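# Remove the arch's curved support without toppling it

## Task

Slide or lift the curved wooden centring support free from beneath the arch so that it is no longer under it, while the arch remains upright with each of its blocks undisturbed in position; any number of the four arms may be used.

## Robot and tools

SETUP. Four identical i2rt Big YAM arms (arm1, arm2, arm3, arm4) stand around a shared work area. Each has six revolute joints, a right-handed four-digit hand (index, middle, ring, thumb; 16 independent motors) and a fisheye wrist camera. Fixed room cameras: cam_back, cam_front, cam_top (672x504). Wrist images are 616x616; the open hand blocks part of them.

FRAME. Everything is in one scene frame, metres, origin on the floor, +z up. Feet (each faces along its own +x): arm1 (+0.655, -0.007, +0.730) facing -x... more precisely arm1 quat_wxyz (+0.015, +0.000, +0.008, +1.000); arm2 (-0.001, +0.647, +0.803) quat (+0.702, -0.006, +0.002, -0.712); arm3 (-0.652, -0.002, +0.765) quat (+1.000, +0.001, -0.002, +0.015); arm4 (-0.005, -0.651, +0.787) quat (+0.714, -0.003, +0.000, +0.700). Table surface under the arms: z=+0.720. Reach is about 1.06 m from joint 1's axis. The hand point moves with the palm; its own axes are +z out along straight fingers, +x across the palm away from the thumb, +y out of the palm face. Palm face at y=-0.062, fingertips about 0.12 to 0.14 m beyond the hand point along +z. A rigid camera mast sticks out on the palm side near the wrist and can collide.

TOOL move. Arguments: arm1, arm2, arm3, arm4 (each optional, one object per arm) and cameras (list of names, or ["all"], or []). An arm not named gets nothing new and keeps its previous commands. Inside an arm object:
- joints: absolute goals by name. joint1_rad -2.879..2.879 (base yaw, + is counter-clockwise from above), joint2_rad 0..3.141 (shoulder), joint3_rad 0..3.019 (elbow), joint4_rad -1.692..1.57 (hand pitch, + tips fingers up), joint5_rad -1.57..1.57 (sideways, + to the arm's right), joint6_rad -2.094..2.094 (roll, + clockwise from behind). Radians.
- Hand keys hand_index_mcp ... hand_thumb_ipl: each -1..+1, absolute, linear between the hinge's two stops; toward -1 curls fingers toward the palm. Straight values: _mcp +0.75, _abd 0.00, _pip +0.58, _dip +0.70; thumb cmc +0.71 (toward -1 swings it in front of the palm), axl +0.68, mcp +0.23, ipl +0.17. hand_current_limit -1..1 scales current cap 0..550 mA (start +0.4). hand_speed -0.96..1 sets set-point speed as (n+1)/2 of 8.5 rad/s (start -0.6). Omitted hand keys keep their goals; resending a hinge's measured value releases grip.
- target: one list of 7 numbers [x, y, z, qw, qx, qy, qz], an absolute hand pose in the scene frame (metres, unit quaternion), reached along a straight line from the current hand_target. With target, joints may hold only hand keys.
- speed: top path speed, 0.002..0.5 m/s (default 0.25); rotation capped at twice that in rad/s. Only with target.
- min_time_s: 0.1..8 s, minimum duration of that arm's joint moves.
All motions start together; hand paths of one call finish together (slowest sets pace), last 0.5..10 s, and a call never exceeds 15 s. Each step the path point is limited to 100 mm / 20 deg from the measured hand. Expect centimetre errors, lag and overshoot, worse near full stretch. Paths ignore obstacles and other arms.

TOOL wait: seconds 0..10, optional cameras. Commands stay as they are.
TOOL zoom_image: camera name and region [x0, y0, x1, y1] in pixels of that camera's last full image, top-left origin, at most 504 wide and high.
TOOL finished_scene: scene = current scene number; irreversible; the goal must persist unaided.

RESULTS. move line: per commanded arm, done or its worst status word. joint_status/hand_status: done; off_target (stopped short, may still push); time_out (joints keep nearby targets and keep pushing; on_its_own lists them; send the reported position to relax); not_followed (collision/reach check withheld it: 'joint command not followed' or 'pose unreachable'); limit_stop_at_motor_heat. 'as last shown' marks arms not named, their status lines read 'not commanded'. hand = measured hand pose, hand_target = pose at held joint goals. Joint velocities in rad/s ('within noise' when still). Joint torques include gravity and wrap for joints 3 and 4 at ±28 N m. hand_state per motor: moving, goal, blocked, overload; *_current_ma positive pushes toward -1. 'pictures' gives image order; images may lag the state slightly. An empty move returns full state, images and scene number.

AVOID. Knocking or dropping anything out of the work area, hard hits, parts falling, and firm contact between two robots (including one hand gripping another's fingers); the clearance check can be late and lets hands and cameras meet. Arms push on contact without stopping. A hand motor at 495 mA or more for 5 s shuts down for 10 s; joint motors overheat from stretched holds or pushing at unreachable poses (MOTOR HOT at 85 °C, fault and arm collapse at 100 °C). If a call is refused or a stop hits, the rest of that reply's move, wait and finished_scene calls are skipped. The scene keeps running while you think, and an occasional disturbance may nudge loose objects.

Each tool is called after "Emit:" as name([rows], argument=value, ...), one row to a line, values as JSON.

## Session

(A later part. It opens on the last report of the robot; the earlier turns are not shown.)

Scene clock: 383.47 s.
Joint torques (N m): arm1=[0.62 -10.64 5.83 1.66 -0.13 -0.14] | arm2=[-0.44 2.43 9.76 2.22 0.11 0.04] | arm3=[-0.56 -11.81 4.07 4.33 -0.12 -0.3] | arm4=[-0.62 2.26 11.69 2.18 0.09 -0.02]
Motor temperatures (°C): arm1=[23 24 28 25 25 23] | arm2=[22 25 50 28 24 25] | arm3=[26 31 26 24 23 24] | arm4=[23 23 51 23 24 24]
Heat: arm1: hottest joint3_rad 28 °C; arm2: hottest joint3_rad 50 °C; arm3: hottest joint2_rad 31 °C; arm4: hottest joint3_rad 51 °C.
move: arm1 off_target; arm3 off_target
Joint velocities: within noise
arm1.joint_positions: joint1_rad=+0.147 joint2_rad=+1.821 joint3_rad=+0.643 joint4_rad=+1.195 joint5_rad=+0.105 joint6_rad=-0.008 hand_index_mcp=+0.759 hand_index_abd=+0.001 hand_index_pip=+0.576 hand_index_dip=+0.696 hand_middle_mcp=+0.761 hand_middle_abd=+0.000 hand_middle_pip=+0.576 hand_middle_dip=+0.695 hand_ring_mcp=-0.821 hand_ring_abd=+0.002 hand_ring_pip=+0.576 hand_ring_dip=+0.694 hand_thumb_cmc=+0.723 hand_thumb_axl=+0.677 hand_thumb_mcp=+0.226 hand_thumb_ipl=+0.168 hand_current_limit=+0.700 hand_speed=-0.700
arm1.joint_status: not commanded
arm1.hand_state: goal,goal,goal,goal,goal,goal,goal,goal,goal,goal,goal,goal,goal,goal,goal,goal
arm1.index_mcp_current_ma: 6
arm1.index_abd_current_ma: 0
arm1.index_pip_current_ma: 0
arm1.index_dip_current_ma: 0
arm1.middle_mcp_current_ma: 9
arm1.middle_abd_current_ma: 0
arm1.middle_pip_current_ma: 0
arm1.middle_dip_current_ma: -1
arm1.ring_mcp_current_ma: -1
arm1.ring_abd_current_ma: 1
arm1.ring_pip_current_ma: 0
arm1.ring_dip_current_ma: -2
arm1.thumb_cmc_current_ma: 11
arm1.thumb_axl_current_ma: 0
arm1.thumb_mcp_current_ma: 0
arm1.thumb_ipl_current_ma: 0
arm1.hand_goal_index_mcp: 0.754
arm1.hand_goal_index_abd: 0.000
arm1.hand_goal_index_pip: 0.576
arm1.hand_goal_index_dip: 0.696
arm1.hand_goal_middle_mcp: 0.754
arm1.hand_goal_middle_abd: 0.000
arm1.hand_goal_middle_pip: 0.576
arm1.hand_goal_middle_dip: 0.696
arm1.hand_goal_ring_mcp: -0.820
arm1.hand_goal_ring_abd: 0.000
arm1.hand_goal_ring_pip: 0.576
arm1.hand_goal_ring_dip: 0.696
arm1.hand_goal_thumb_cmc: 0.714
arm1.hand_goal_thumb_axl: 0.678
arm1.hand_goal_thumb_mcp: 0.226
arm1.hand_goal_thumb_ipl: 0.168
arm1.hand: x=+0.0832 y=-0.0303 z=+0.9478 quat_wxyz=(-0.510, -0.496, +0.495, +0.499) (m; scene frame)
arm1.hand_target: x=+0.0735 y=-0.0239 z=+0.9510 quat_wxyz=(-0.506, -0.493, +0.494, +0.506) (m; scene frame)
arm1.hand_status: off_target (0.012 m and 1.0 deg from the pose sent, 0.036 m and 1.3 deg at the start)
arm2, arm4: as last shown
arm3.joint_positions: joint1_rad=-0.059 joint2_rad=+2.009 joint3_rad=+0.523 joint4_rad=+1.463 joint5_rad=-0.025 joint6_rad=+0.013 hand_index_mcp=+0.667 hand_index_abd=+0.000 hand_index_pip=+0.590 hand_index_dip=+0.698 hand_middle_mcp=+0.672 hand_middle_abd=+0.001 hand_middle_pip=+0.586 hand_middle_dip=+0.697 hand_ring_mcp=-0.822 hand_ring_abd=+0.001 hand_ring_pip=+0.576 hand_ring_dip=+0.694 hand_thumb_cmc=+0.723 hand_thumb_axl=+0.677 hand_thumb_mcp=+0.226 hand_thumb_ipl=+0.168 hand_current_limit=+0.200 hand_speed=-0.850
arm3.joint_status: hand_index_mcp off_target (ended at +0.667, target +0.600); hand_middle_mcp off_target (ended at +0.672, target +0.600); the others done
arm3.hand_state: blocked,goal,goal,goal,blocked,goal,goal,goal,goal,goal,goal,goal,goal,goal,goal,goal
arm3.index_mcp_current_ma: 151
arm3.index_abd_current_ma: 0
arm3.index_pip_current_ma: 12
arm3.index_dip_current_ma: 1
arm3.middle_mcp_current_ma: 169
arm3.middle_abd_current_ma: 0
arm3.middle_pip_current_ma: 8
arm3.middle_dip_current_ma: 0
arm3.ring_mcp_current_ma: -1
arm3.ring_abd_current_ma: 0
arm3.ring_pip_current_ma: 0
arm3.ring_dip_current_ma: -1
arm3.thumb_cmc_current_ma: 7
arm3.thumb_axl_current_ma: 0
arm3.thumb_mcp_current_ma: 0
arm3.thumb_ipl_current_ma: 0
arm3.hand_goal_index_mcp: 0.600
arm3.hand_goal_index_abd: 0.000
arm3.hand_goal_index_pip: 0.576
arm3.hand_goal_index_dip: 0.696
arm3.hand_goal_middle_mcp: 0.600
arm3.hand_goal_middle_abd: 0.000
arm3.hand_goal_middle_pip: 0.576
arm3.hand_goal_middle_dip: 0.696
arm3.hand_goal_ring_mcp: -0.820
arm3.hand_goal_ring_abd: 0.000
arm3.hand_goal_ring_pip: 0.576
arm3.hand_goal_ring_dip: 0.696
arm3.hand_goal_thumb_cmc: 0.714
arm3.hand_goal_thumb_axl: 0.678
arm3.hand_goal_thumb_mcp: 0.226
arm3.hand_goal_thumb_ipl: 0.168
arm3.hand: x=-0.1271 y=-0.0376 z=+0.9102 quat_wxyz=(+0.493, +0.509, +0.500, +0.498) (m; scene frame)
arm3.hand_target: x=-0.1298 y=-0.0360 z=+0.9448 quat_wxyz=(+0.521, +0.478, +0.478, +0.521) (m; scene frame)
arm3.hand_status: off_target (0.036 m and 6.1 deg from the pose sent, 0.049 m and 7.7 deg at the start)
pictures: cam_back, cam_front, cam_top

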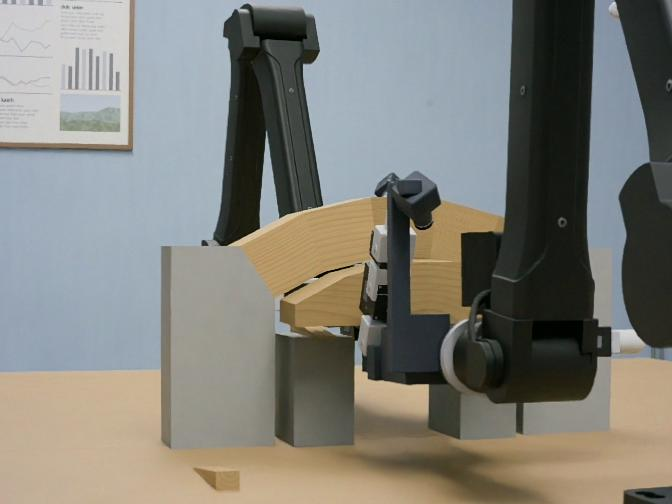

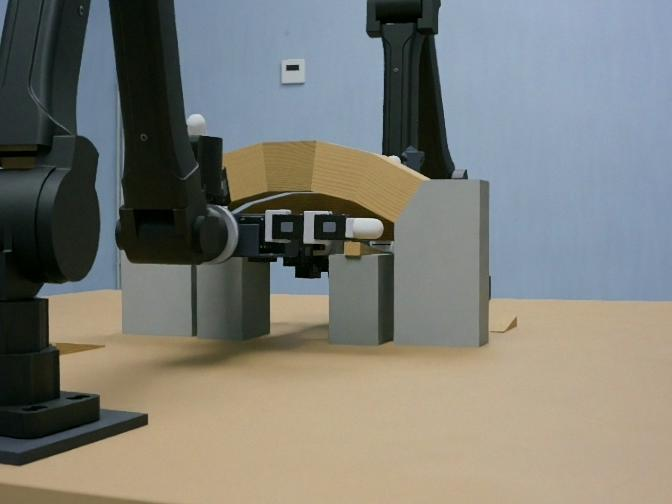

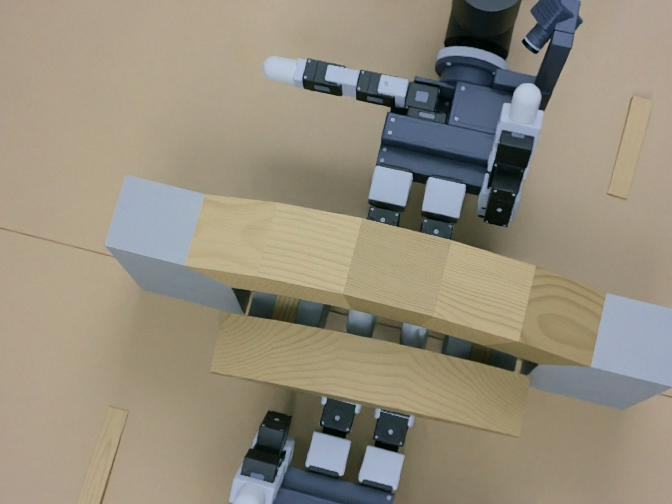

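Emit:
move(arm1={"target": [0.26, -0.03, 0.965, -0.5065, -0.4935, 0.4935, 0.5065], "speed": 0.1}, arm3={"target": [-0.205, -0.036, 0.980, 0.5213, 0.4777, 0.4777, 0.5213], "speed": 0.06, "joints": {"hand_index_mcp": 0.56, "hand_middle_mcp": 0.56, "hand_current_limit": 0.5}}, cameras=["cam_front", "cam_top", "cam_back"])

Scene clock: 399.13 s.
Joint torques (N m): arm1=[2.61 -5.89 2.47 2.71 0.18 -0.15] | arm2=[-0.5 2.32 9.78 2.18 0.11 0.04] | arm3=[-1.03 -9.99 3.56 3.81 -0.14 -0.28] | arm4=[-0.97 2.08 11.63 2.19 0.08 -0.01]
Motor temperatures (°C): arm1=[23 24 29 25 25 23] | arm2=[22 25 51 28 24 25] | arm3=[26 31 26 24 23 24] | arm4=[23 23 51 23 24 24]
Heat: arm1: hottest joint3_rad 29 °C; arm2: hottest joint3_rad 51 °C; arm3: hottest joint2_rad 31 °C; arm4: hottest joint3_rad 51 °C.
move: arm1 off_target; arm3 off_target
Joint velocities: within noise
arm1.joint_positions: joint1_rad=+0.227 joint2_rad=+1.507 joint3_rad=+0.172 joint4_rad=+1.332 joint5_rad=+0.209 joint6_rad=-0.009 hand_index_mcp=+0.761 hand_index_abd=+0.001 hand_index_pip=+0.576 hand_index_dip=+0.696 hand_middle_mcp=+0.762 hand_middle_abd=+0.000 hand_middle_pip=+0.576 hand_middle_dip=+0.695 hand_ring_mcp=-0.821 hand_ring_abd=+0.002 hand_ring_pip=+0.576 hand_ring_dip=+0.694 hand_thumb_cmc=+0.723 hand_thumb_axl=+0.677 hand_thumb_mcp=+0.226 hand_thumb_ipl=+0.168 hand_current_limit=+0.700 hand_speed=-0.700
arm1.joint_status: not commanded
arm1.hand_state: goal,goal,goal,goal,goal,goal,goal,goal,goal,goal,goal,goal,goal,goal,goal,goal
arm1.index_mcp_current_ma: 9
arm1.index_abd_current_ma: 0
arm1.index_pip_current_ma: 0
arm1.index_dip_current_ma: 0
arm1.middle_mcp_current_ma: 10
arm1.middle_abd_current_ma: 0
arm1.middle_pip_current_ma: 0
arm1.middle_dip_current_ma: -1
arm1.ring_mcp_current_ma: -1
arm1.ring_abd_current_ma: 1
arm1.ring_pip_current_ma: 0
arm1.ring_dip_current_ma: -2
arm1.thumb_cmc_current_ma: 11
arm1.thumb_axl_current_ma: 0
arm1.thumb_mcp_current_ma: 0
arm1.thumb_ipl_current_ma: 0
arm1.hand_goal_index_mcp: 0.754
arm1.hand_goal_index_abd: 0.000
arm1.hand_goal_index_pip: 0.576
arm1.hand_goal_index_dip: 0.696
arm1.hand_goal_middle_mcp: 0.754
arm1.hand_goal_middle_abd: 0.000
arm1.hand_goal_middle_pip: 0.576
arm1.hand_goal_middle_dip: 0.696
arm1.hand_goal_ring_mcp: -0.820
arm1.hand_goal_ring_abd: 0.000
arm1.hand_goal_ring_pip: 0.576
arm1.hand_goal_ring_dip: 0.696
arm1.hand_goal_thumb_cmc: 0.714
arm1.hand_goal_thumb_axl: 0.678
arm1.hand_goal_thumb_mcp: 0.226
arm1.hand_goal_thumb_ipl: 0.168
arm1.hand: x=+0.2567 y=-0.0242 z=+0.9566 quat_wxyz=(-0.498, -0.496, +0.505, +0.501) (m; scene frame)
arm1.hand_target: x=+0.2600 y=-0.0298 z=+0.9649 quat_wxyz=(-0.506, -0.493, +0.494, +0.506) (m; scene frame)
arm1.hand_status: off_target (0.011 m and 1.8 deg from the pose sent, 0.178 m and 1.0 deg at the start)
arm2, arm4: as last shown
arm3.joint_positions: joint1_rad=-0.059 joint2_rad=+1.819 joint3_rad=+0.307 joint4_rad=+1.497 joint5_rad=-0.032 joint6_rad=+0.013 hand_index_mcp=+0.636 hand_index_abd=+0.000 hand_index_pip=+0.592 hand_index_dip=+0.699 hand_middle_mcp=+0.636 hand_middle_abd=+0.001 hand_middle_pip=+0.591 hand_middle_dip=+0.699 hand_ring_mcp=-0.822 hand_ring_abd=+0.001 hand_ring_pip=+0.576 hand_ring_dip=+0.694 hand_thumb_cmc=+0.723 hand_thumb_axl=+0.677 hand_thumb_mcp=+0.226 hand_thumb_ipl=+0.168 hand_current_limit=+0.500 hand_speed=-0.850
arm3.joint_status: hand_index_mcp off_target (ended at +0.636, target +0.560); hand_middle_mcp off_target (ended at +0.636, target +0.560); the others done
arm3.hand_state: blocked,goal,goal,goal,blocked,goal,goal,goal,goal,goal,goal,goal,goal,goal,goal,goal
arm3.index_mcp_current_ma: 182
arm3.index_abd_current_ma: 0
arm3.index_pip_current_ma: 15
arm3.index_dip_current_ma: 1
arm3.middle_mcp_current_ma: 183
arm3.middle_abd_current_ma: 0
arm3.middle_pip_current_ma: 14
arm3.middle_dip_current_ma: 1
arm3.ring_mcp_current_ma: -1
arm3.ring_abd_current_ma: 0
arm3.ring_pip_current_ma: 0
arm3.ring_dip_current_ma: -1
arm3.thumb_cmc_current_ma: 7
arm3.thumb_axl_current_ma: 0
arm3.thumb_mcp_current_ma: 0
arm3.thumb_ipl_current_ma: 0
arm3.hand_goal_index_mcp: 0.560
arm3.hand_goal_index_abd: 0.000
arm3.hand_goal_index_pip: 0.576
arm3.hand_goal_index_dip: 0.696
arm3.hand_goal_middle_mcp: 0.560
arm3.hand_goal_middle_abd: 0.000
arm3.hand_goal_middle_pip: 0.576
arm3.hand_goal_middle_dip: 0.696
arm3.hand_goal_ring_mcp: -0.820
arm3.hand_goal_ring_abd: 0.000
arm3.hand_goal_ring_pip: 0.576
arm3.hand_goal_ring_dip: 0.696
arm3.hand_goal_thumb_cmc: 0.714
arm3.hand_goal_thumb_axl: 0.678
arm3.hand_goal_thumb_mcp: 0.226
arm3.hand_goal_thumb_ipl: 0.168
arm3.hand: x=-0.2009 y=-0.0343 z=+0.9475 quat_wxyz=(+0.493, +0.506, +0.500, +0.502) (m; scene frame)
arm3.hand_target: x=-0.2056 y=-0.0359 z=+0.9788 quat_wxyz=(+0.521, +0.478, +0.478, +0.521) (m; scene frame)
arm3.hand_status: off_target (0.033 m and 5.7 deg from the pose sent, 0.105 m and 6.1 deg at the start)
pictures: cam_back, cam_front, cam_top

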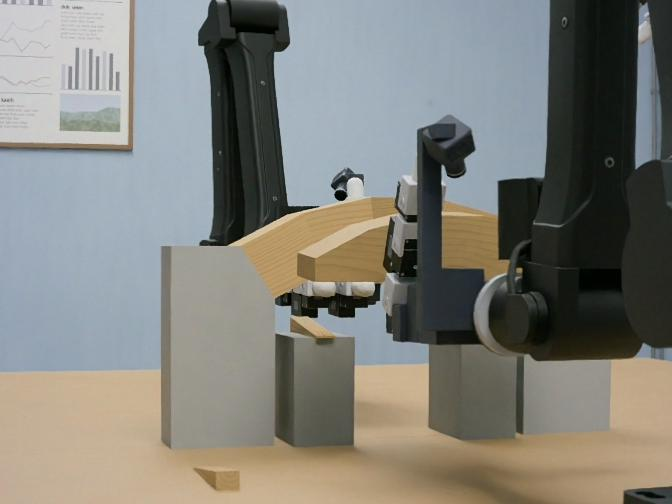

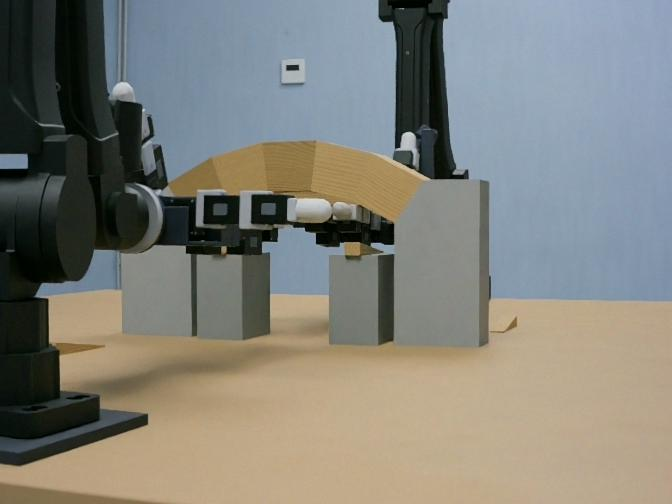

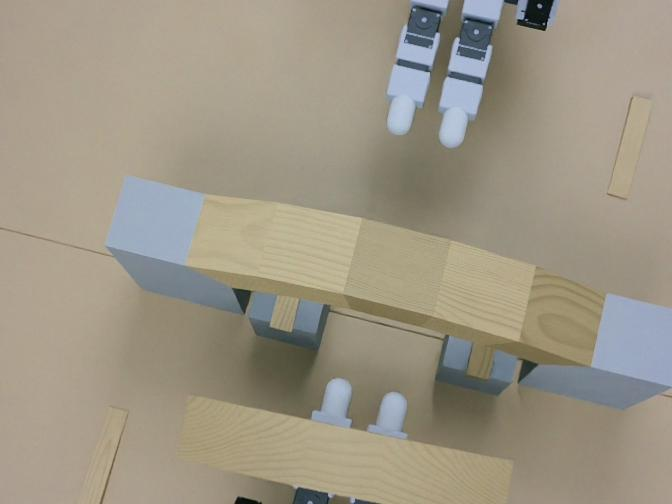

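Emit:
move(arm3={"target": [-0.262, -0.036, 0.880, 0.380, 0.5964, 0.5964, 0.380], "speed": 0.09}, cameras=["cam_back", "cam_top"])

Scene clock: 475.73 s.
Joint torques (N m): arm1=[2.67 -5.89 2.61 2.73 0.18 -0.15] | arm2=[-0.62 2.43 9.8 2.19 0.11 0.03] | arm3=[-1.38 -6.36 4.68 2.03 -0.11 -0.39] | arm4=[-0.62 2.2 11.7 2.26 0.07 -0.04]
Motor temperatures (°C): arm1=[23 24 27 25 25 23] | arm2=[22 25 51 28 24 25] | arm3=[26 29 26 24 23 24] | arm4=[23 23 51 23 24 24]
Heat: arm1: hottest joint3_rad 27 °C; arm2: hottest joint3_rad 51 °C; arm3: hottest joint2_rad 29 °C; arm4: hottest joint3_rad 51 °C.
move: arm3 off_target
Joint velocities: within noise
arm1, arm2, arm4: as last shown
arm3.joint_positions: joint1_rad=-0.070 joint2_rad=+1.491 joint3_rad=+0.096 joint4_rad=+0.899 joint5_rad=-0.043 joint6_rad=-0.003 hand_index_mcp=+0.635 hand_index_abd=+0.000 hand_index_pip=+0.592 hand_index_dip=+0.699 hand_middle_mcp=+0.635 hand_middle_abd=+0.001 hand_middle_pip=+0.592 hand_middle_dip=+0.699 hand_ring_mcp=-0.821 hand_ring_abd=+0.001 hand_ring_pip=+0.576 hand_ring_dip=+0.694 hand_thumb_cmc=+0.723 hand_thumb_axl=+0.677 hand_thumb_mcp=+0.226 hand_thumb_ipl=+0.168 hand_current_limit=+0.500 hand_speed=-0.850
arm3.joint_status: not commanded
arm3.hand_state: blocked,goal,goal,goal,blocked,goal,goal,goal,goal,goal,goal,goal,goal,goal,goal,goal
arm3.index_mcp_current_ma: 180
arm3.index_abd_current_ma: 0
arm3.index_pip_current_ma: 15
arm3.index_dip_current_ma: 1
arm3.middle_mcp_current_ma: 180
arm3.middle_abd_current_ma: 0
arm3.middle_pip_current_ma: 15
arm3.middle_dip_current_ma: 1
arm3.ring_mcp_current_ma: 0
arm3.ring_abd_current_ma: 0
arm3.ring_pip_current_ma: 0
arm3.ring_dip_current_ma: -1
arm3.thumb_cmc_current_ma: 7
arm3.thumb_axl_current_ma: 0
arm3.thumb_mcp_current_ma: 0
arm3.thumb_ipl_current_ma: 0
arm3.hand_goal_index_mcp: 0.560
arm3.hand_goal_index_abd: 0.000
arm3.hand_goal_index_pip: 0.576
arm3.hand_goal_index_dip: 0.696
arm3.hand_goal_middle_mcp: 0.560
arm3.hand_goal_middle_abd: 0.000
arm3.hand_goal_middle_pip: 0.576
arm3.hand_goal_middle_dip: 0.696
arm3.hand_goal_ring_mcp: -0.820
arm3.hand_goal_ring_abd: 0.000
arm3.hand_goal_ring_pip: 0.576
arm3.hand_goal_ring_dip: 0.696
arm3.hand_goal_thumb_cmc: 0.714
arm3.hand_goal_thumb_axl: 0.678
arm3.hand_goal_thumb_mcp: 0.226
arm3.hand_goal_thumb_ipl: 0.168
arm3.hand: x=-0.2683 y=-0.0330 z=+0.8606 quat_wxyz=(+0.358, +0.610, +0.603, +0.369) (m; scene frame)
arm3.hand_target: x=-0.2624 y=-0.0360 z=+0.8796 quat_wxyz=(+0.380, +0.596, +0.596, +0.380) (m; scene frame)
arm3.hand_status: off_target (0.021 m and 3.3 deg from the pose sent, 0.091 m and 24.4 deg at the start)
pictures: cam_back, cam_top

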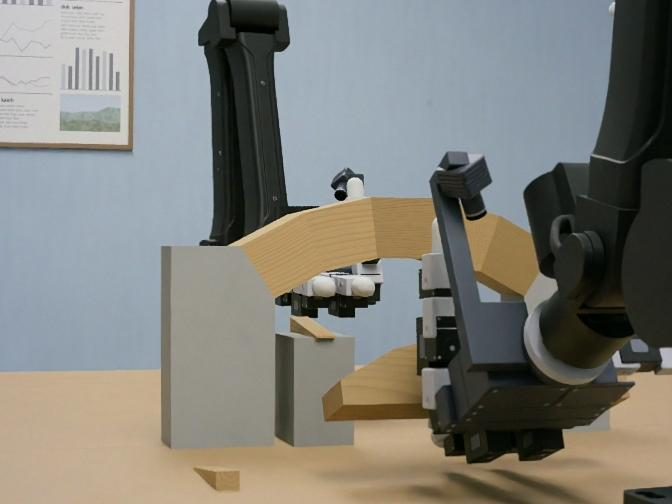

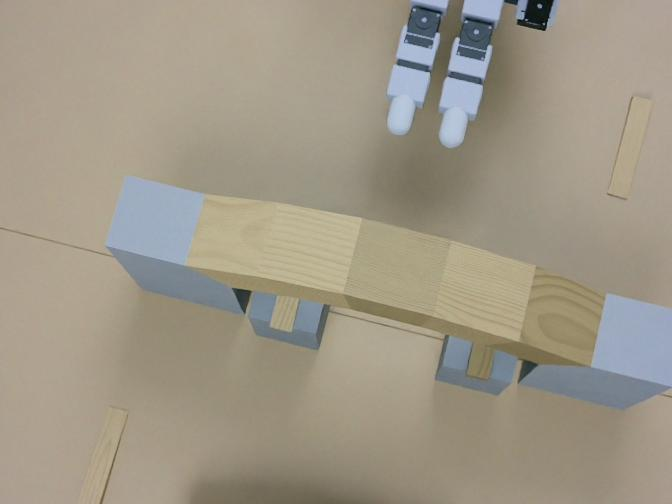

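Emit:
move(arm3={"target": [-0.266, -0.036, 0.868, 0.3374, 0.6214, 0.6214, 0.3374], "speed": 0.03, "joints": {"hand_index_mcp": 0.82, "hand_middle_mcp": 0.82, "hand_speed": -0.93}}, cameras=["cam_back", "arm3_cam_wrist", "cam_front"])

Scene clock: 485.60 s.
Joint torques (N m): arm1=[2.73 -5.89 2.62 2.74 0.18 -0.15] | arm2=[-0.62 2.37 9.77 2.18 0.11 0.03] | arm3=[-1.49 -3.31 7.04 0.44 -0.04 -0.28] | arm4=[-0.62 2.2 11.7 2.22 0.1 -0.02]
Motor temperatures (°C): arm1=[23 24 27 25 25 23] | arm2=[22 25 51 28 24 25] | arm3=[26 29 26 24 23 24] | arm4=[23 23 51 23 24 24]
Heat: arm1: hottest joint3_rad 27 °C; arm2: hottest joint3_rad 51 °C; arm3: hottest joint2_rad 29 °C; arm4: hottest joint3_rad 51 °C.
move: arm3 done
Joint velocities: within noise
arm1, arm2, arm4: as last shown
arm3.joint_positions: joint1_rad=-0.070 joint2_rad=+1.266 joint3_rad=+0.109 joint4_rad=+0.575 joint5_rad=-0.043 joint6_rad=-0.018 hand_index_mcp=+0.806 hand_index_abd=+0.001 hand_index_pip=+0.561 hand_index_dip=+0.688 hand_middle_mcp=+0.806 hand_middle_abd=+0.001 hand_middle_pip=+0.560 hand_middle_dip=+0.687 hand_ring_mcp=-0.820 hand_ring_abd=+0.001 hand_ring_pip=+0.576 hand_ring_dip=+0.694 hand_thumb_cmc=+0.723 hand_thumb_axl=+0.677 hand_thumb_mcp=+0.226 hand_thumb_ipl=+0.168 hand_current_limit=+0.500 hand_speed=-0.930
arm3.joint_status: all done
arm3.hand_state: goal,goal,goal,goal,goal,goal,goal,goal,goal,goal,goal,goal,goal,goal,goal,goal
arm3.index_mcp_current_ma: -14
arm3.index_abd_current_ma: 0
arm3.index_pip_current_ma: -14
arm3.index_dip_current_ma: -6
arm3.middle_mcp_current_ma: -14
arm3.middle_abd_current_ma: 0
arm3.middle_pip_current_ma: -15
arm3.middle_dip_current_ma: -6
arm3.ring_mcp_current_ma: 0
arm3.ring_abd_current_ma: 0
arm3.ring_pip_current_ma: 0
arm3.ring_dip_current_ma: -1
arm3.thumb_cmc_current_ma: 7
arm3.thumb_axl_current_ma: 0
arm3.thumb_mcp_current_ma: 0
arm3.thumb_ipl_current_ma: 0
arm3.hand_goal_index_mcp: 0.820
arm3.hand_goal_index_abd: 0.000
arm3.hand_goal_index_pip: 0.576
arm3.hand_goal_index_dip: 0.696
arm3.hand_goal_middle_mcp: 0.820
arm3.hand_goal_middle_abd: 0.000
arm3.hand_goal_middle_pip: 0.576
arm3.hand_goal_middle_dip: 0.696
arm3.hand_goal_ring_mcp: -0.820
arm3.hand_goal_ring_abd: 0.000
arm3.hand_goal_ring_pip: 0.576
arm3.hand_goal_ring_dip: 0.696
arm3.hand_goal_thumb_cmc: 0.714
arm3.hand_goal_thumb_axl: 0.678
arm3.hand_goal_thumb_mcp: 0.226
arm3.hand_goal_thumb_ipl: 0.168
arm3.hand: x=-0.2724 y=-0.0319 z=+0.8640 quat_wxyz=(+0.333, +0.621, +0.622, +0.341) (m; scene frame)
arm3.hand_target: x=-0.2662 y=-0.0360 z=+0.8682 quat_wxyz=(+0.338, +0.621, +0.621, +0.338) (m; scene frame)
arm3.hand_status: done (0.009 m and 0.6 deg from the pose sent, 0.008 m and 5.0 deg at the start)
pictures: arm3_cam_wrist, cam_back, cam_front
camera_calibration:
arm3_cam_wrist: T_world_to_cam=[[0.342016, -0.81566, 0.466609, -0.296001], [-0.916967, -0.398239, -0.0240247, -0.294267], [0.205418, -0.419648, -0.884137, 0.92776], [0, 0, 0, 1]] pos_world=[-0.359174, 0.0307085, 0.951314]

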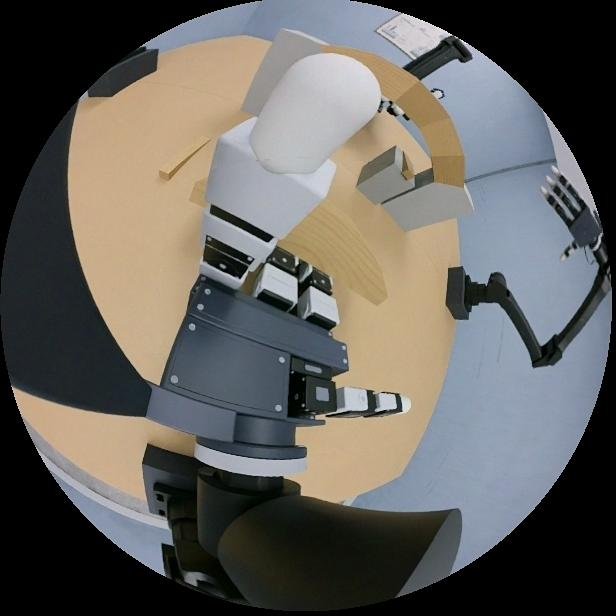

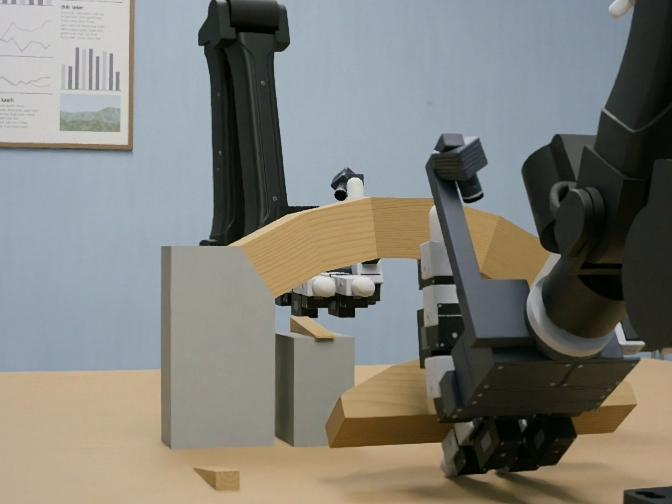

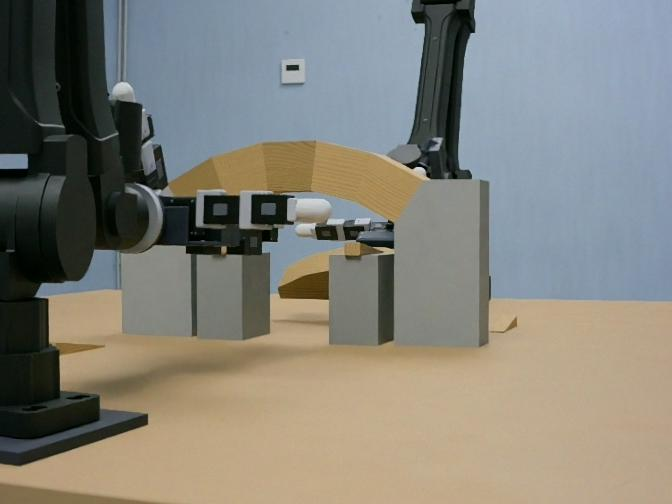

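Emit:
move(arm3={"target": [-0.270, -0.036, 0.884, 0.3374, 0.6214, 0.6214, 0.3374], "speed": 0.016, "joints": {"hand_index_mcp": 0.97, "hand_middle_mcp": 0.97, "hand_speed": -0.96}}, cameras=["cam_back", "arm3_cam_wrist", "cam_front"])

Scene clock: 496.07 s.
Joint torques (N m): arm1=[2.61 -6.01 2.65 2.73 0.18 -0.15] | arm2=[-0.56 2.49 9.8 2.18 0.1 0.03] | arm3=[-1.61 -2.37 8.47 0.32 -0.08 -0.28] | arm4=[-0.67 2.49 11.64 2.19 0.1 -0.01]
Motor temperatures (°C): arm1=[23 24 27 25 25 23] | arm2=[22 25 51 28 24 25] | arm3=[26 29 27 24 23 24] | arm4=[23 23 51 23 24 24]
Heat: arm1: hottest joint3_rad 27 °C; arm2: hottest joint3_rad 51 °C; arm3: hottest joint2_rad 29 °C; arm4: hottest joint3_rad 51 °C.
move: arm3 off_target
Joint velocities: within noise
arm1, arm2, arm4: as last shown
arm3.joint_positions: joint1_rad=-0.071 joint2_rad=+1.126 joint3_rad=+0.109 joint4_rad=+0.435 joint5_rad=-0.043 joint6_rad=-0.019 hand_index_mcp=+0.925 hand_index_abd=+0.001 hand_index_pip=+0.560 hand_index_dip=+0.687 hand_middle_mcp=+0.926 hand_middle_abd=+0.001 hand_middle_pip=+0.558 hand_middle_dip=+0.687 hand_ring_mcp=-0.820 hand_ring_abd=+0.001 hand_ring_pip=+0.576 hand_ring_dip=+0.694 hand_thumb_cmc=+0.723 hand_thumb_axl=+0.677 hand_thumb_mcp=+0.226 hand_thumb_ipl=+0.168 hand_current_limit=+0.500 hand_speed=-0.960
arm3.joint_status: hand_index_mcp off_target (ended at +0.925, target +0.970); hand_middle_mcp off_target (ended at +0.926, target +0.970); the others done
arm3.hand_state: blocked,goal,goal,goal,blocked,goal,goal,goal,goal,goal,goal,goal,goal,goal,goal,goal
arm3.index_mcp_current_ma: -82
arm3.index_abd_current_ma: 0
arm3.index_pip_current_ma: -15
arm3.index_dip_current_ma: -6
arm3.middle_mcp_current_ma: -79
arm3.middle_abd_current_ma: 0
arm3.middle_pip_current_ma: -18
arm3.middle_dip_current_ma: -7
arm3.ring_mcp_current_ma: 0
arm3.ring_abd_current_ma: 0
arm3.ring_pip_current_ma: 0
arm3.ring_dip_current_ma: -1
arm3.thumb_cmc_current_ma: 7
arm3.thumb_axl_current_ma: 0
arm3.thumb_mcp_current_ma: 0
arm3.thumb_ipl_current_ma: 0
arm3.hand_goal_index_mcp: 0.970
arm3.hand_goal_index_abd: 0.000
arm3.hand_goal_index_pip: 0.576
arm3.hand_goal_index_dip: 0.696
arm3.hand_goal_middle_mcp: 0.970
arm3.hand_goal_middle_abd: 0.000
arm3.hand_goal_middle_pip: 0.576
arm3.hand_goal_middle_dip: 0.696
arm3.hand_goal_ring_mcp: -0.820
arm3.hand_goal_ring_abd: 0.000
arm3.hand_goal_ring_pip: 0.576
arm3.hand_goal_ring_dip: 0.696
arm3.hand_goal_thumb_cmc: 0.714
arm3.hand_goal_thumb_axl: 0.678
arm3.hand_goal_thumb_mcp: 0.226
arm3.hand_goal_thumb_ipl: 0.168
arm3.hand: x=-0.2780 y=-0.0317 z=+0.8783 quat_wxyz=(+0.333, +0.621, +0.622, +0.341) (m; scene frame)
arm3.hand_target: x=-0.2704 y=-0.0360 z=+0.8843 quat_wxyz=(+0.338, +0.621, +0.621, +0.338) (m; scene frame)
arm3.hand_status: off_target (0.011 m and 0.6 deg from the pose sent, 0.021 m and 0.6 deg at the start)
pictures: arm3_cam_wrist, cam_back, cam_front
camera_calibration:
arm3_cam_wrist: T_world_to_cam=[[0.342462, -0.815096, 0.467267, -0.301038], [-0.916848, -0.398558, -0.0232783, -0.299648], [0.205207, -0.420441, -0.88381, 0.941181], [0, 0, 0, 1]] pos_world=[-0.364774, 0.0309091, 0.965514]

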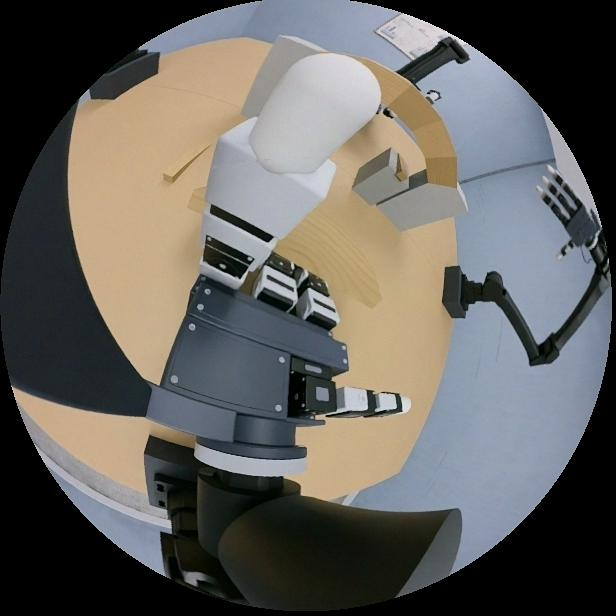

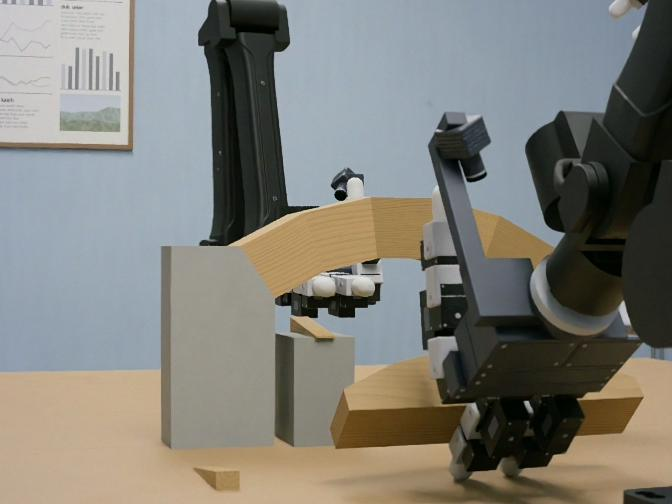

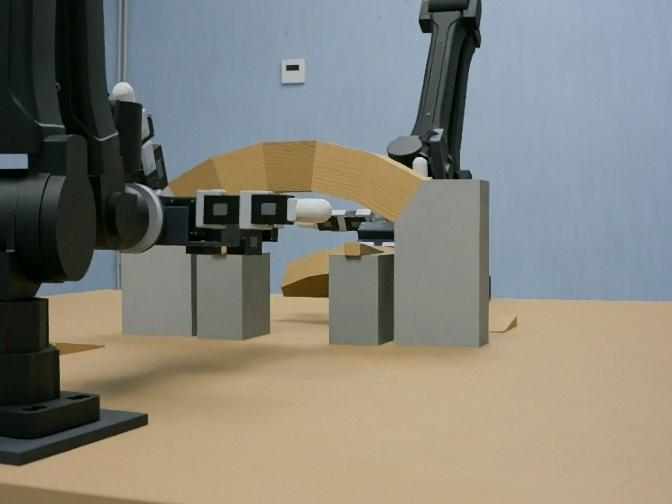

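Emit:
move(cameras=["cam_back","cam_top","cam_front"])

Scene clock: 517.50 s.
Joint torques (N m): arm1=[2.55 -5.95 2.65 2.73 0.17 -0.15] | arm2=[-0.62 2.49 9.77 2.18 0.11 0.04] | arm3=[-1.38 -2.55 8.46 0.32 -0.07 -0.27] | arm4=[-0.73 2.32 11.63 2.19 0.1 -0.03]
Motor temperatures (°C): arm1=[23 24 27 25 25 23] | arm2=[22 25 51 28 24 25] | arm3=[26 29 28 24 23 24] | arm4=[23 23 52 23 24 24]
Heat: arm1: hottest joint3_rad 27 °C; arm2: hottest joint3_rad 51 °C; arm3: hottest joint2_rad 29 °C; arm4: hottest joint3_rad 52 °C.
Joint velocities: within noise
arm1.joint_positions: joint1_rad=+0.227 joint2_rad=+1.507 joint3_rad=+0.172 joint4_rad=+1.332 joint5_rad=+0.209 joint6_rad=-0.009 hand_index_mcp=+0.761 hand_index_abd=+0.001 hand_index_pip=+0.576 hand_index_dip=+0.696 hand_middle_mcp=+0.762 hand_middle_abd=+0.000 hand_middle_pip=+0.576 hand_middle_dip=+0.695 hand_ring_mcp=-0.821 hand_ring_abd=+0.002 hand_ring_pip=+0.576 hand_ring_dip=+0.694 hand_thumb_cmc=+0.723 hand_thumb_axl=+0.677 hand_thumb_mcp=+0.226 hand_thumb_ipl=+0.168 hand_current_limit=+0.700 hand_speed=-0.700
arm1.joint_status: not commanded
arm1.hand_state: goal,goal,goal,goal,goal,goal,goal,goal,goal,goal,goal,goal,goal,goal,goal,goal
arm1.index_mcp_current_ma: 9
arm1.index_abd_current_ma: 0
arm1.index_pip_current_ma: 0
arm1.index_dip_current_ma: 0
arm1.middle_mcp_current_ma: 10
arm1.middle_abd_current_ma: 0
arm1.middle_pip_current_ma: 0
arm1.middle_dip_current_ma: -1
arm1.ring_mcp_current_ma: -1
arm1.ring_abd_current_ma: 1
arm1.ring_pip_current_ma: 0
arm1.ring_dip_current_ma: -2
arm1.thumb_cmc_current_ma: 11
arm1.thumb_axl_current_ma: 0
arm1.thumb_mcp_current_ma: 0
arm1.thumb_ipl_current_ma: 0
arm1.hand_goal_index_mcp: 0.754
arm1.hand_goal_index_abd: 0.000
arm1.hand_goal_index_pip: 0.576
arm1.hand_goal_index_dip: 0.696
arm1.hand_goal_middle_mcp: 0.754
arm1.hand_goal_middle_abd: 0.000
arm1.hand_goal_middle_pip: 0.576
arm1.hand_goal_middle_dip: 0.696
arm1.hand_goal_ring_mcp: -0.820
arm1.hand_goal_ring_abd: 0.000
arm1.hand_goal_ring_pip: 0.576
arm1.hand_goal_ring_dip: 0.696
arm1.hand_goal_thumb_cmc: 0.714
arm1.hand_goal_thumb_axl: 0.678
arm1.hand_goal_thumb_mcp: 0.226
arm1.hand_goal_thumb_ipl: 0.168
arm1.hand: x=+0.2567 y=-0.0242 z=+0.9566 quat_wxyz=(-0.498, -0.496, +0.505, +0.501) (m; scene frame)
arm1.hand_target: x=+0.2600 y=-0.0298 z=+0.9649 quat_wxyz=(-0.506, -0.493, +0.494, +0.506) (m; scene frame)
arm1.hand_status: not commanded
arm2.joint_positions: joint1_rad=-0.424 joint2_rad=+0.625 joint3_rad=+1.380 joint4_rad=-1.167 joint5_rad=+0.021 joint6_rad=+1.113 hand_index_mcp=+0.755 hand_index_abd=+0.001 hand_index_pip=+0.577 hand_index_dip=+0.696 hand_middle_mcp=+0.755 hand_middle_abd=+0.001 hand_middle_pip=+0.577 hand_middle_dip=+0.696 hand_ring_mcp=+0.755 hand_ring_abd=+0.001 hand_ring_pip=+0.577 hand_ring_dip=+0.696 hand_thumb_cmc=+0.715 hand_thumb_axl=+0.677 hand_thumb_mcp=+0.226 hand_thumb_ipl=+0.168 hand_current_limit=+0.400 hand_speed=-0.600
arm2.joint_status: not commanded
arm2.hand_state: goal,goal,goal,goal,goal,goal,goal,goal,goal,goal,goal,goal,goal,goal,goal,goal
arm2.index_mcp_current_ma: 0
arm2.index_abd_current_ma: 0
arm2.index_pip_current_ma: 0
arm2.index_dip_current_ma: 0
arm2.middle_mcp_current_ma: 0
arm2.middle_abd_current_ma: 0
arm2.middle_pip_current_ma: 0
arm2.middle_dip_current_ma: 0
arm2.ring_mcp_current_ma: 0
arm2.ring_abd_current_ma: 0
arm2.ring_pip_current_ma: 0
arm2.ring_dip_current_ma: 0
arm2.thumb_cmc_current_ma: 0
arm2.thumb_axl_current_ma: 0
arm2.thumb_mcp_current_ma: 0
arm2.thumb_ipl_current_ma: 0
arm2.hand_goal_index_mcp: 0.754
arm2.hand_goal_index_abd: 0.000
arm2.hand_goal_index_pip: 0.576
arm2.hand_goal_index_dip: 0.696
arm2.hand_goal_middle_mcp: 0.754
arm2.hand_goal_middle_abd: 0.000
arm2.hand_goal_middle_pip: 0.576
arm2.hand_goal_middle_dip: 0.696
arm2.hand_goal_ring_mcp: 0.754
arm2.hand_goal_ring_abd: 0.000
arm2.hand_goal_ring_pip: 0.576
arm2.hand_goal_ring_dip: 0.696
arm2.hand_goal_thumb_cmc: 0.714
arm2.hand_goal_thumb_axl: 0.678
arm2.hand_goal_thumb_mcp: 0.226
arm2.hand_goal_thumb_ipl: 0.168
arm2.hand: x=-0.1886 y=+0.4486 z=+1.3925 quat_wxyz=(+0.525, +0.593, -0.587, +0.171) (m; scene frame)
arm2.hand_target: x=-0.1869 y=+0.4521 z=+1.4041 quat_wxyz=(+0.534, +0.588, -0.582, +0.175) (m; scene frame)
arm2.hand_status: not commanded
arm3.joint_positions: joint1_rad=-0.071 joint2_rad=+1.126 joint3_rad=+0.109 joint4_rad=+0.435 joint5_rad=-0.043 joint6_rad=-0.019 hand_index_mcp=+0.925 hand_index_abd=+0.001 hand_index_pip=+0.560 hand_index_dip=+0.687 hand_middle_mcp=+0.926 hand_middle_abd=+0.001 hand_middle_pip=+0.558 hand_middle_dip=+0.687 hand_ring_mcp=-0.820 hand_ring_abd=+0.001 hand_ring_pip=+0.576 hand_ring_dip=+0.694 hand_thumb_cmc=+0.723 hand_thumb_axl=+0.677 hand_thumb_mcp=+0.226 hand_thumb_ipl=+0.168 hand_current_limit=+0.500 hand_speed=-0.960
arm3.joint_status: hand_index_mcp off_target (ended at +0.925, target +0.970); hand_middle_mcp off_target (ended at +0.926, target +0.970); the others done
arm3.hand_state: blocked,goal,goal,goal,blocked,goal,goal,goal,goal,goal,goal,goal,goal,goal,goal,goal
arm3.index_mcp_current_ma: -82
arm3.index_abd_current_ma: 0
arm3.index_pip_current_ma: -15
arm3.index_dip_current_ma: -6
arm3.middle_mcp_current_ma: -79
arm3.middle_abd_current_ma: 0
arm3.middle_pip_current_ma: -18
arm3.middle_dip_current_ma: -7
arm3.ring_mcp_current_ma: 0
arm3.ring_abd_current_ma: 0
arm3.ring_pip_current_ma: 0
arm3.ring_dip_current_ma: -1
arm3.thumb_cmc_current_ma: 7
arm3.thumb_axl_current_ma: 0
arm3.thumb_mcp_current_ma: 0
arm3.thumb_ipl_current_ma: 0
arm3.hand_goal_index_mcp: 0.970
arm3.hand_goal_index_abd: 0.000
arm3.hand_goal_index_pip: 0.576
arm3.hand_goal_index_dip: 0.696
arm3.hand_goal_middle_mcp: 0.970
arm3.hand_goal_middle_abd: 0.000
arm3.hand_goal_middle_pip: 0.576
arm3.hand_goal_middle_dip: 0.696
arm3.hand_goal_ring_mcp: -0.820
arm3.hand_goal_ring_abd: 0.000
arm3.hand_goal_ring_pip: 0.576
arm3.hand_goal_ring_dip: 0.696
arm3.hand_goal_thumb_cmc: 0.714
arm3.hand_goal_thumb_axl: 0.678
arm3.hand_goal_thumb_mcp: 0.226
arm3.hand_goal_thumb_ipl: 0.168
arm3.hand: x=-0.2780 y=-0.0317 z=+0.8783 quat_wxyz=(+0.333, +0.621, +0.622, +0.341) (m; scene frame)
arm3.hand_target: x=-0.2704 y=-0.0360 z=+0.8843 quat_wxyz=(+0.338, +0.621, +0.621, +0.338) (m; scene frame)
arm3.hand_status: off_target (0.011 m and 0.6 deg from the pose sent, 0.021 m and 0.6 deg at the start)
arm4.joint_positions: joint1_rad=-0.645 joint2_rad=+0.632 joint3_rad=+1.316 joint4_rad=-1.349 joint5_rad=+0.066 joint6_rad=+1.131 hand_index_mcp=+0.754 hand_index_abd=+0.000 hand_index_pip=+0.577 hand_index_dip=+0.696 hand_middle_mcp=+0.754 hand_middle_abd=+0.000 hand_middle_pip=+0.577 hand_middle_dip=+0.696 hand_ring_mcp=+0.754 hand_ring_abd=+0.000 hand_ring_pip=+0.577 hand_ring_dip=+0.696 hand_thumb_cmc=+0.714 hand_thumb_axl=+0.677 hand_thumb_mcp=+0.225 hand_thumb_ipl=+0.168 hand_current_limit=+0.400 hand_speed=-0.600
arm4.joint_status: not commanded
arm4.hand_state: goal,goal,goal,goal,goal,goal,goal,goal,goal,goal,goal,goal,goal,goal,goal,goal
arm4.index_mcp_current_ma: 0
arm4.index_abd_current_ma: 0
arm4.index_pip_current_ma: 2
arm4.index_dip_current_ma: 0
arm4.middle_mcp_current_ma: 0
arm4.middle_abd_current_ma: 0
arm4.middle_pip_current_ma: 2
arm4.middle_dip_current_ma: 0
arm4.ring_mcp_current_ma: 0
arm4.ring_abd_current_ma: 0
arm4.ring_pip_current_ma: 2
arm4.ring_dip_current_ma: 0
arm4.thumb_cmc_current_ma: 1
arm4.thumb_axl_current_ma: -2
arm4.thumb_mcp_current_ma: -2
arm4.thumb_ipl_current_ma: -1
arm4.hand_goal_index_mcp: 0.754
arm4.hand_goal_index_abd: 0.000
arm4.hand_goal_index_pip: 0.576
arm4.hand_goal_index_dip: 0.696
arm4.hand_goal_middle_mcp: 0.754
arm4.hand_goal_middle_abd: 0.000
arm4.hand_goal_middle_pip: 0.576
arm4.hand_goal_middle_dip: 0.696
arm4.hand_goal_ring_mcp: 0.754
arm4.hand_goal_ring_abd: 0.000
arm4.hand_goal_ring_pip: 0.576
arm4.hand_goal_ring_dip: 0.696
arm4.hand_goal_thumb_cmc: 0.714
arm4.hand_goal_thumb_axl: 0.678
arm4.hand_goal_thumb_mcp: 0.226
arm4.hand_goal_thumb_ipl: 0.168
arm4.hand: x=+0.2259 y=-0.5104 z=+1.3005 quat_wxyz=(-0.070, +0.711, +0.550, +0.432) (m; scene frame)
arm4.hand_target: x=+0.2246 y=-0.5120 z=+1.3144 quat_wxyz=(-0.073, +0.706, +0.545, +0.446) (m; scene frame)
arm4.hand_status: not commanded
pictures: cam_back, cam_front, cam_top

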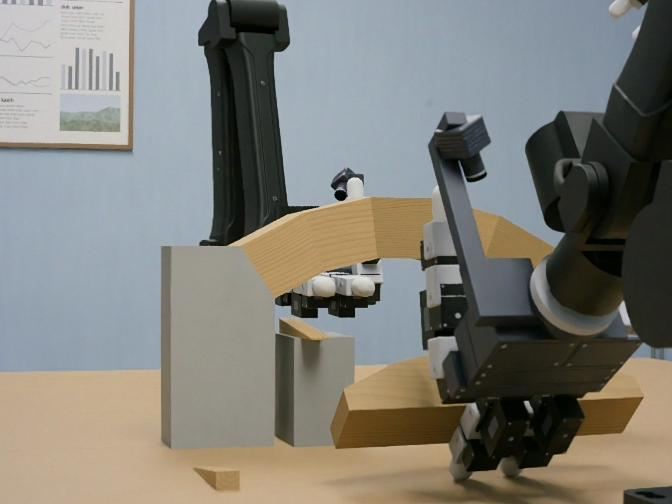

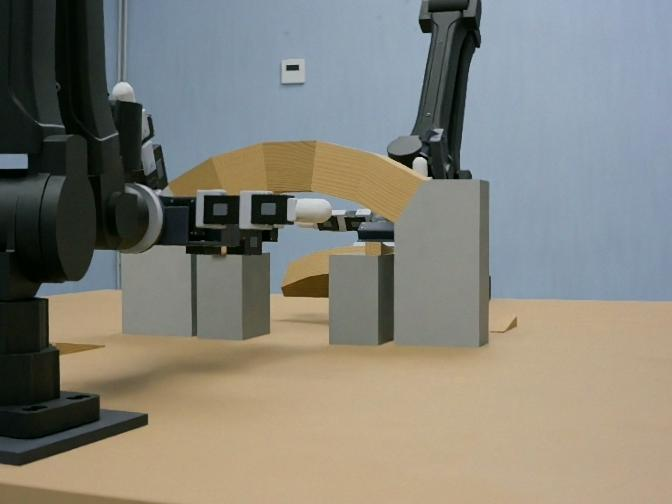

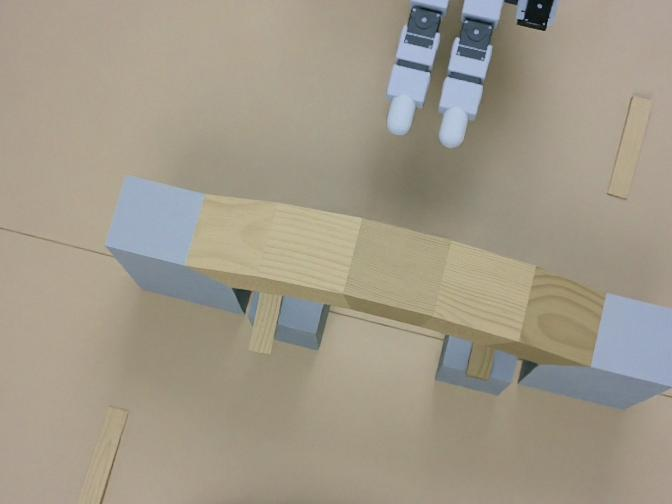

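Emit:
move(arm3={"target": [-0.270, -0.036, 0.888, 0.3255, 0.6277, 0.6277, 0.3255], "speed": 0.02, "joints": {"hand_index_mcp": 1.0, "hand_middle_mcp": 1.0, "hand_speed": -0.95}}, cameras=["cam_back","cam_top"])

Scene clock: 530.97 s.
Joint torques (N m): arm1=[2.61 -5.89 2.62 2.71 0.18 -0.15] | arm2=[-0.56 2.49 9.76 2.19 0.11 0.03] | arm3=[-1.55 -1.9 9.22 0.2 -0.03 -0.27] | arm4=[-0.85 2.26 11.63 2.22 0.09 -0.04]
Motor temperatures (°C): arm1=[23 24 27 25 25 23] | arm2=[22 25 51 28 24 25] | arm3=[26 28 29 24 23 24] | arm4=[23 23 52 23 24 24]
Heat: arm1: hottest joint3_rad 27 °C; arm2: hottest joint3_rad 51 °C; arm3: hottest joint3_rad 29 °C; arm4: hottest joint3_rad 52 °C.
move: arm3 off_target
Joint velocities: within noise
arm1, arm2, arm4: as last shown
arm3.joint_positions: joint1_rad=-0.071 joint2_rad=+1.045 joint3_rad=+0.132 joint4_rad=+0.298 joint5_rad=-0.043 joint6_rad=-0.022 hand_index_mcp=+0.960 hand_index_abd=+0.001 hand_index_pip=+0.559 hand_index_dip=+0.686 hand_middle_mcp=+0.961 hand_middle_abd=+0.001 hand_middle_pip=+0.556 hand_middle_dip=+0.685 hand_ring_mcp=-0.819 hand_ring_abd=+0.001 hand_ring_pip=+0.576 hand_ring_dip=+0.694 hand_thumb_cmc=+0.723 hand_thumb_axl=+0.677 hand_thumb_mcp=+0.226 hand_thumb_ipl=+0.168 hand_current_limit=+0.500 hand_speed=-0.950
arm3.joint_status: hand_index_mcp off_target (ended at +0.960, target +1.000); hand_middle_mcp off_target (ended at +0.961, target +1.000); the others done
arm3.hand_state: blocked,goal,goal,goal,blocked,goal,blocked,goal,goal,goal,goal,goal,goal,goal,goal,goal
arm3.index_mcp_current_ma: -68
arm3.index_abd_current_ma: 0
arm3.index_pip_current_ma: -17
arm3.index_dip_current_ma: -7
arm3.middle_mcp_current_ma: -67
arm3.middle_abd_current_ma: 0
arm3.middle_pip_current_ma: -21
arm3.middle_dip_current_ma: -8
arm3.ring_mcp_current_ma: 0
arm3.ring_abd_current_ma: 0
arm3.ring_pip_current_ma: 0
arm3.ring_dip_current_ma: -1
arm3.thumb_cmc_current_ma: 7
arm3.thumb_axl_current_ma: 0
arm3.thumb_mcp_current_ma: 0
arm3.thumb_ipl_current_ma: 0
arm3.hand_goal_index_mcp: 1.000
arm3.hand_goal_index_abd: 0.000
arm3.hand_goal_index_pip: 0.576
arm3.hand_goal_index_dip: 0.696
arm3.hand_goal_middle_mcp: 1.000
arm3.hand_goal_middle_abd: 0.000
arm3.hand_goal_middle_pip: 0.576
arm3.hand_goal_middle_dip: 0.696
arm3.hand_goal_ring_mcp: -0.820
arm3.hand_goal_ring_abd: 0.000
arm3.hand_goal_ring_pip: 0.576
arm3.hand_goal_ring_dip: 0.696
arm3.hand_goal_thumb_cmc: 0.714
arm3.hand_goal_thumb_axl: 0.678
arm3.hand_goal_thumb_mcp: 0.226
arm3.hand_goal_thumb_ipl: 0.168
arm3.hand: x=-0.2775 y=-0.0317 z=+0.8828 quat_wxyz=(+0.323, +0.626, +0.628, +0.330) (m; scene frame)
arm3.hand_target: x=-0.2703 y=-0.0360 z=+0.8882 quat_wxyz=(+0.326, +0.628, +0.628, +0.326) (m; scene frame)
arm3.hand_status: done (0.010 m and 0.6 deg from the pose sent, 0.013 m and 2.2 deg at the start)
pictures: cam_back, cam_top

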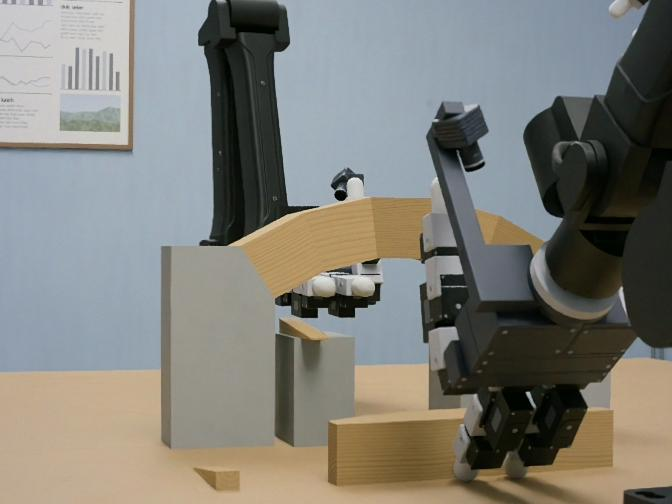

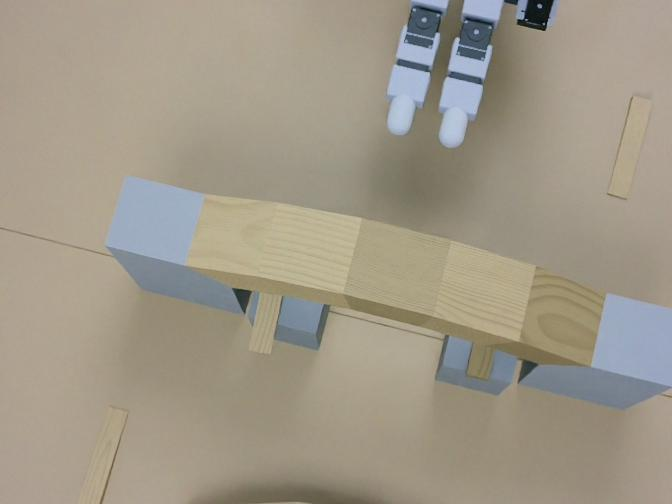

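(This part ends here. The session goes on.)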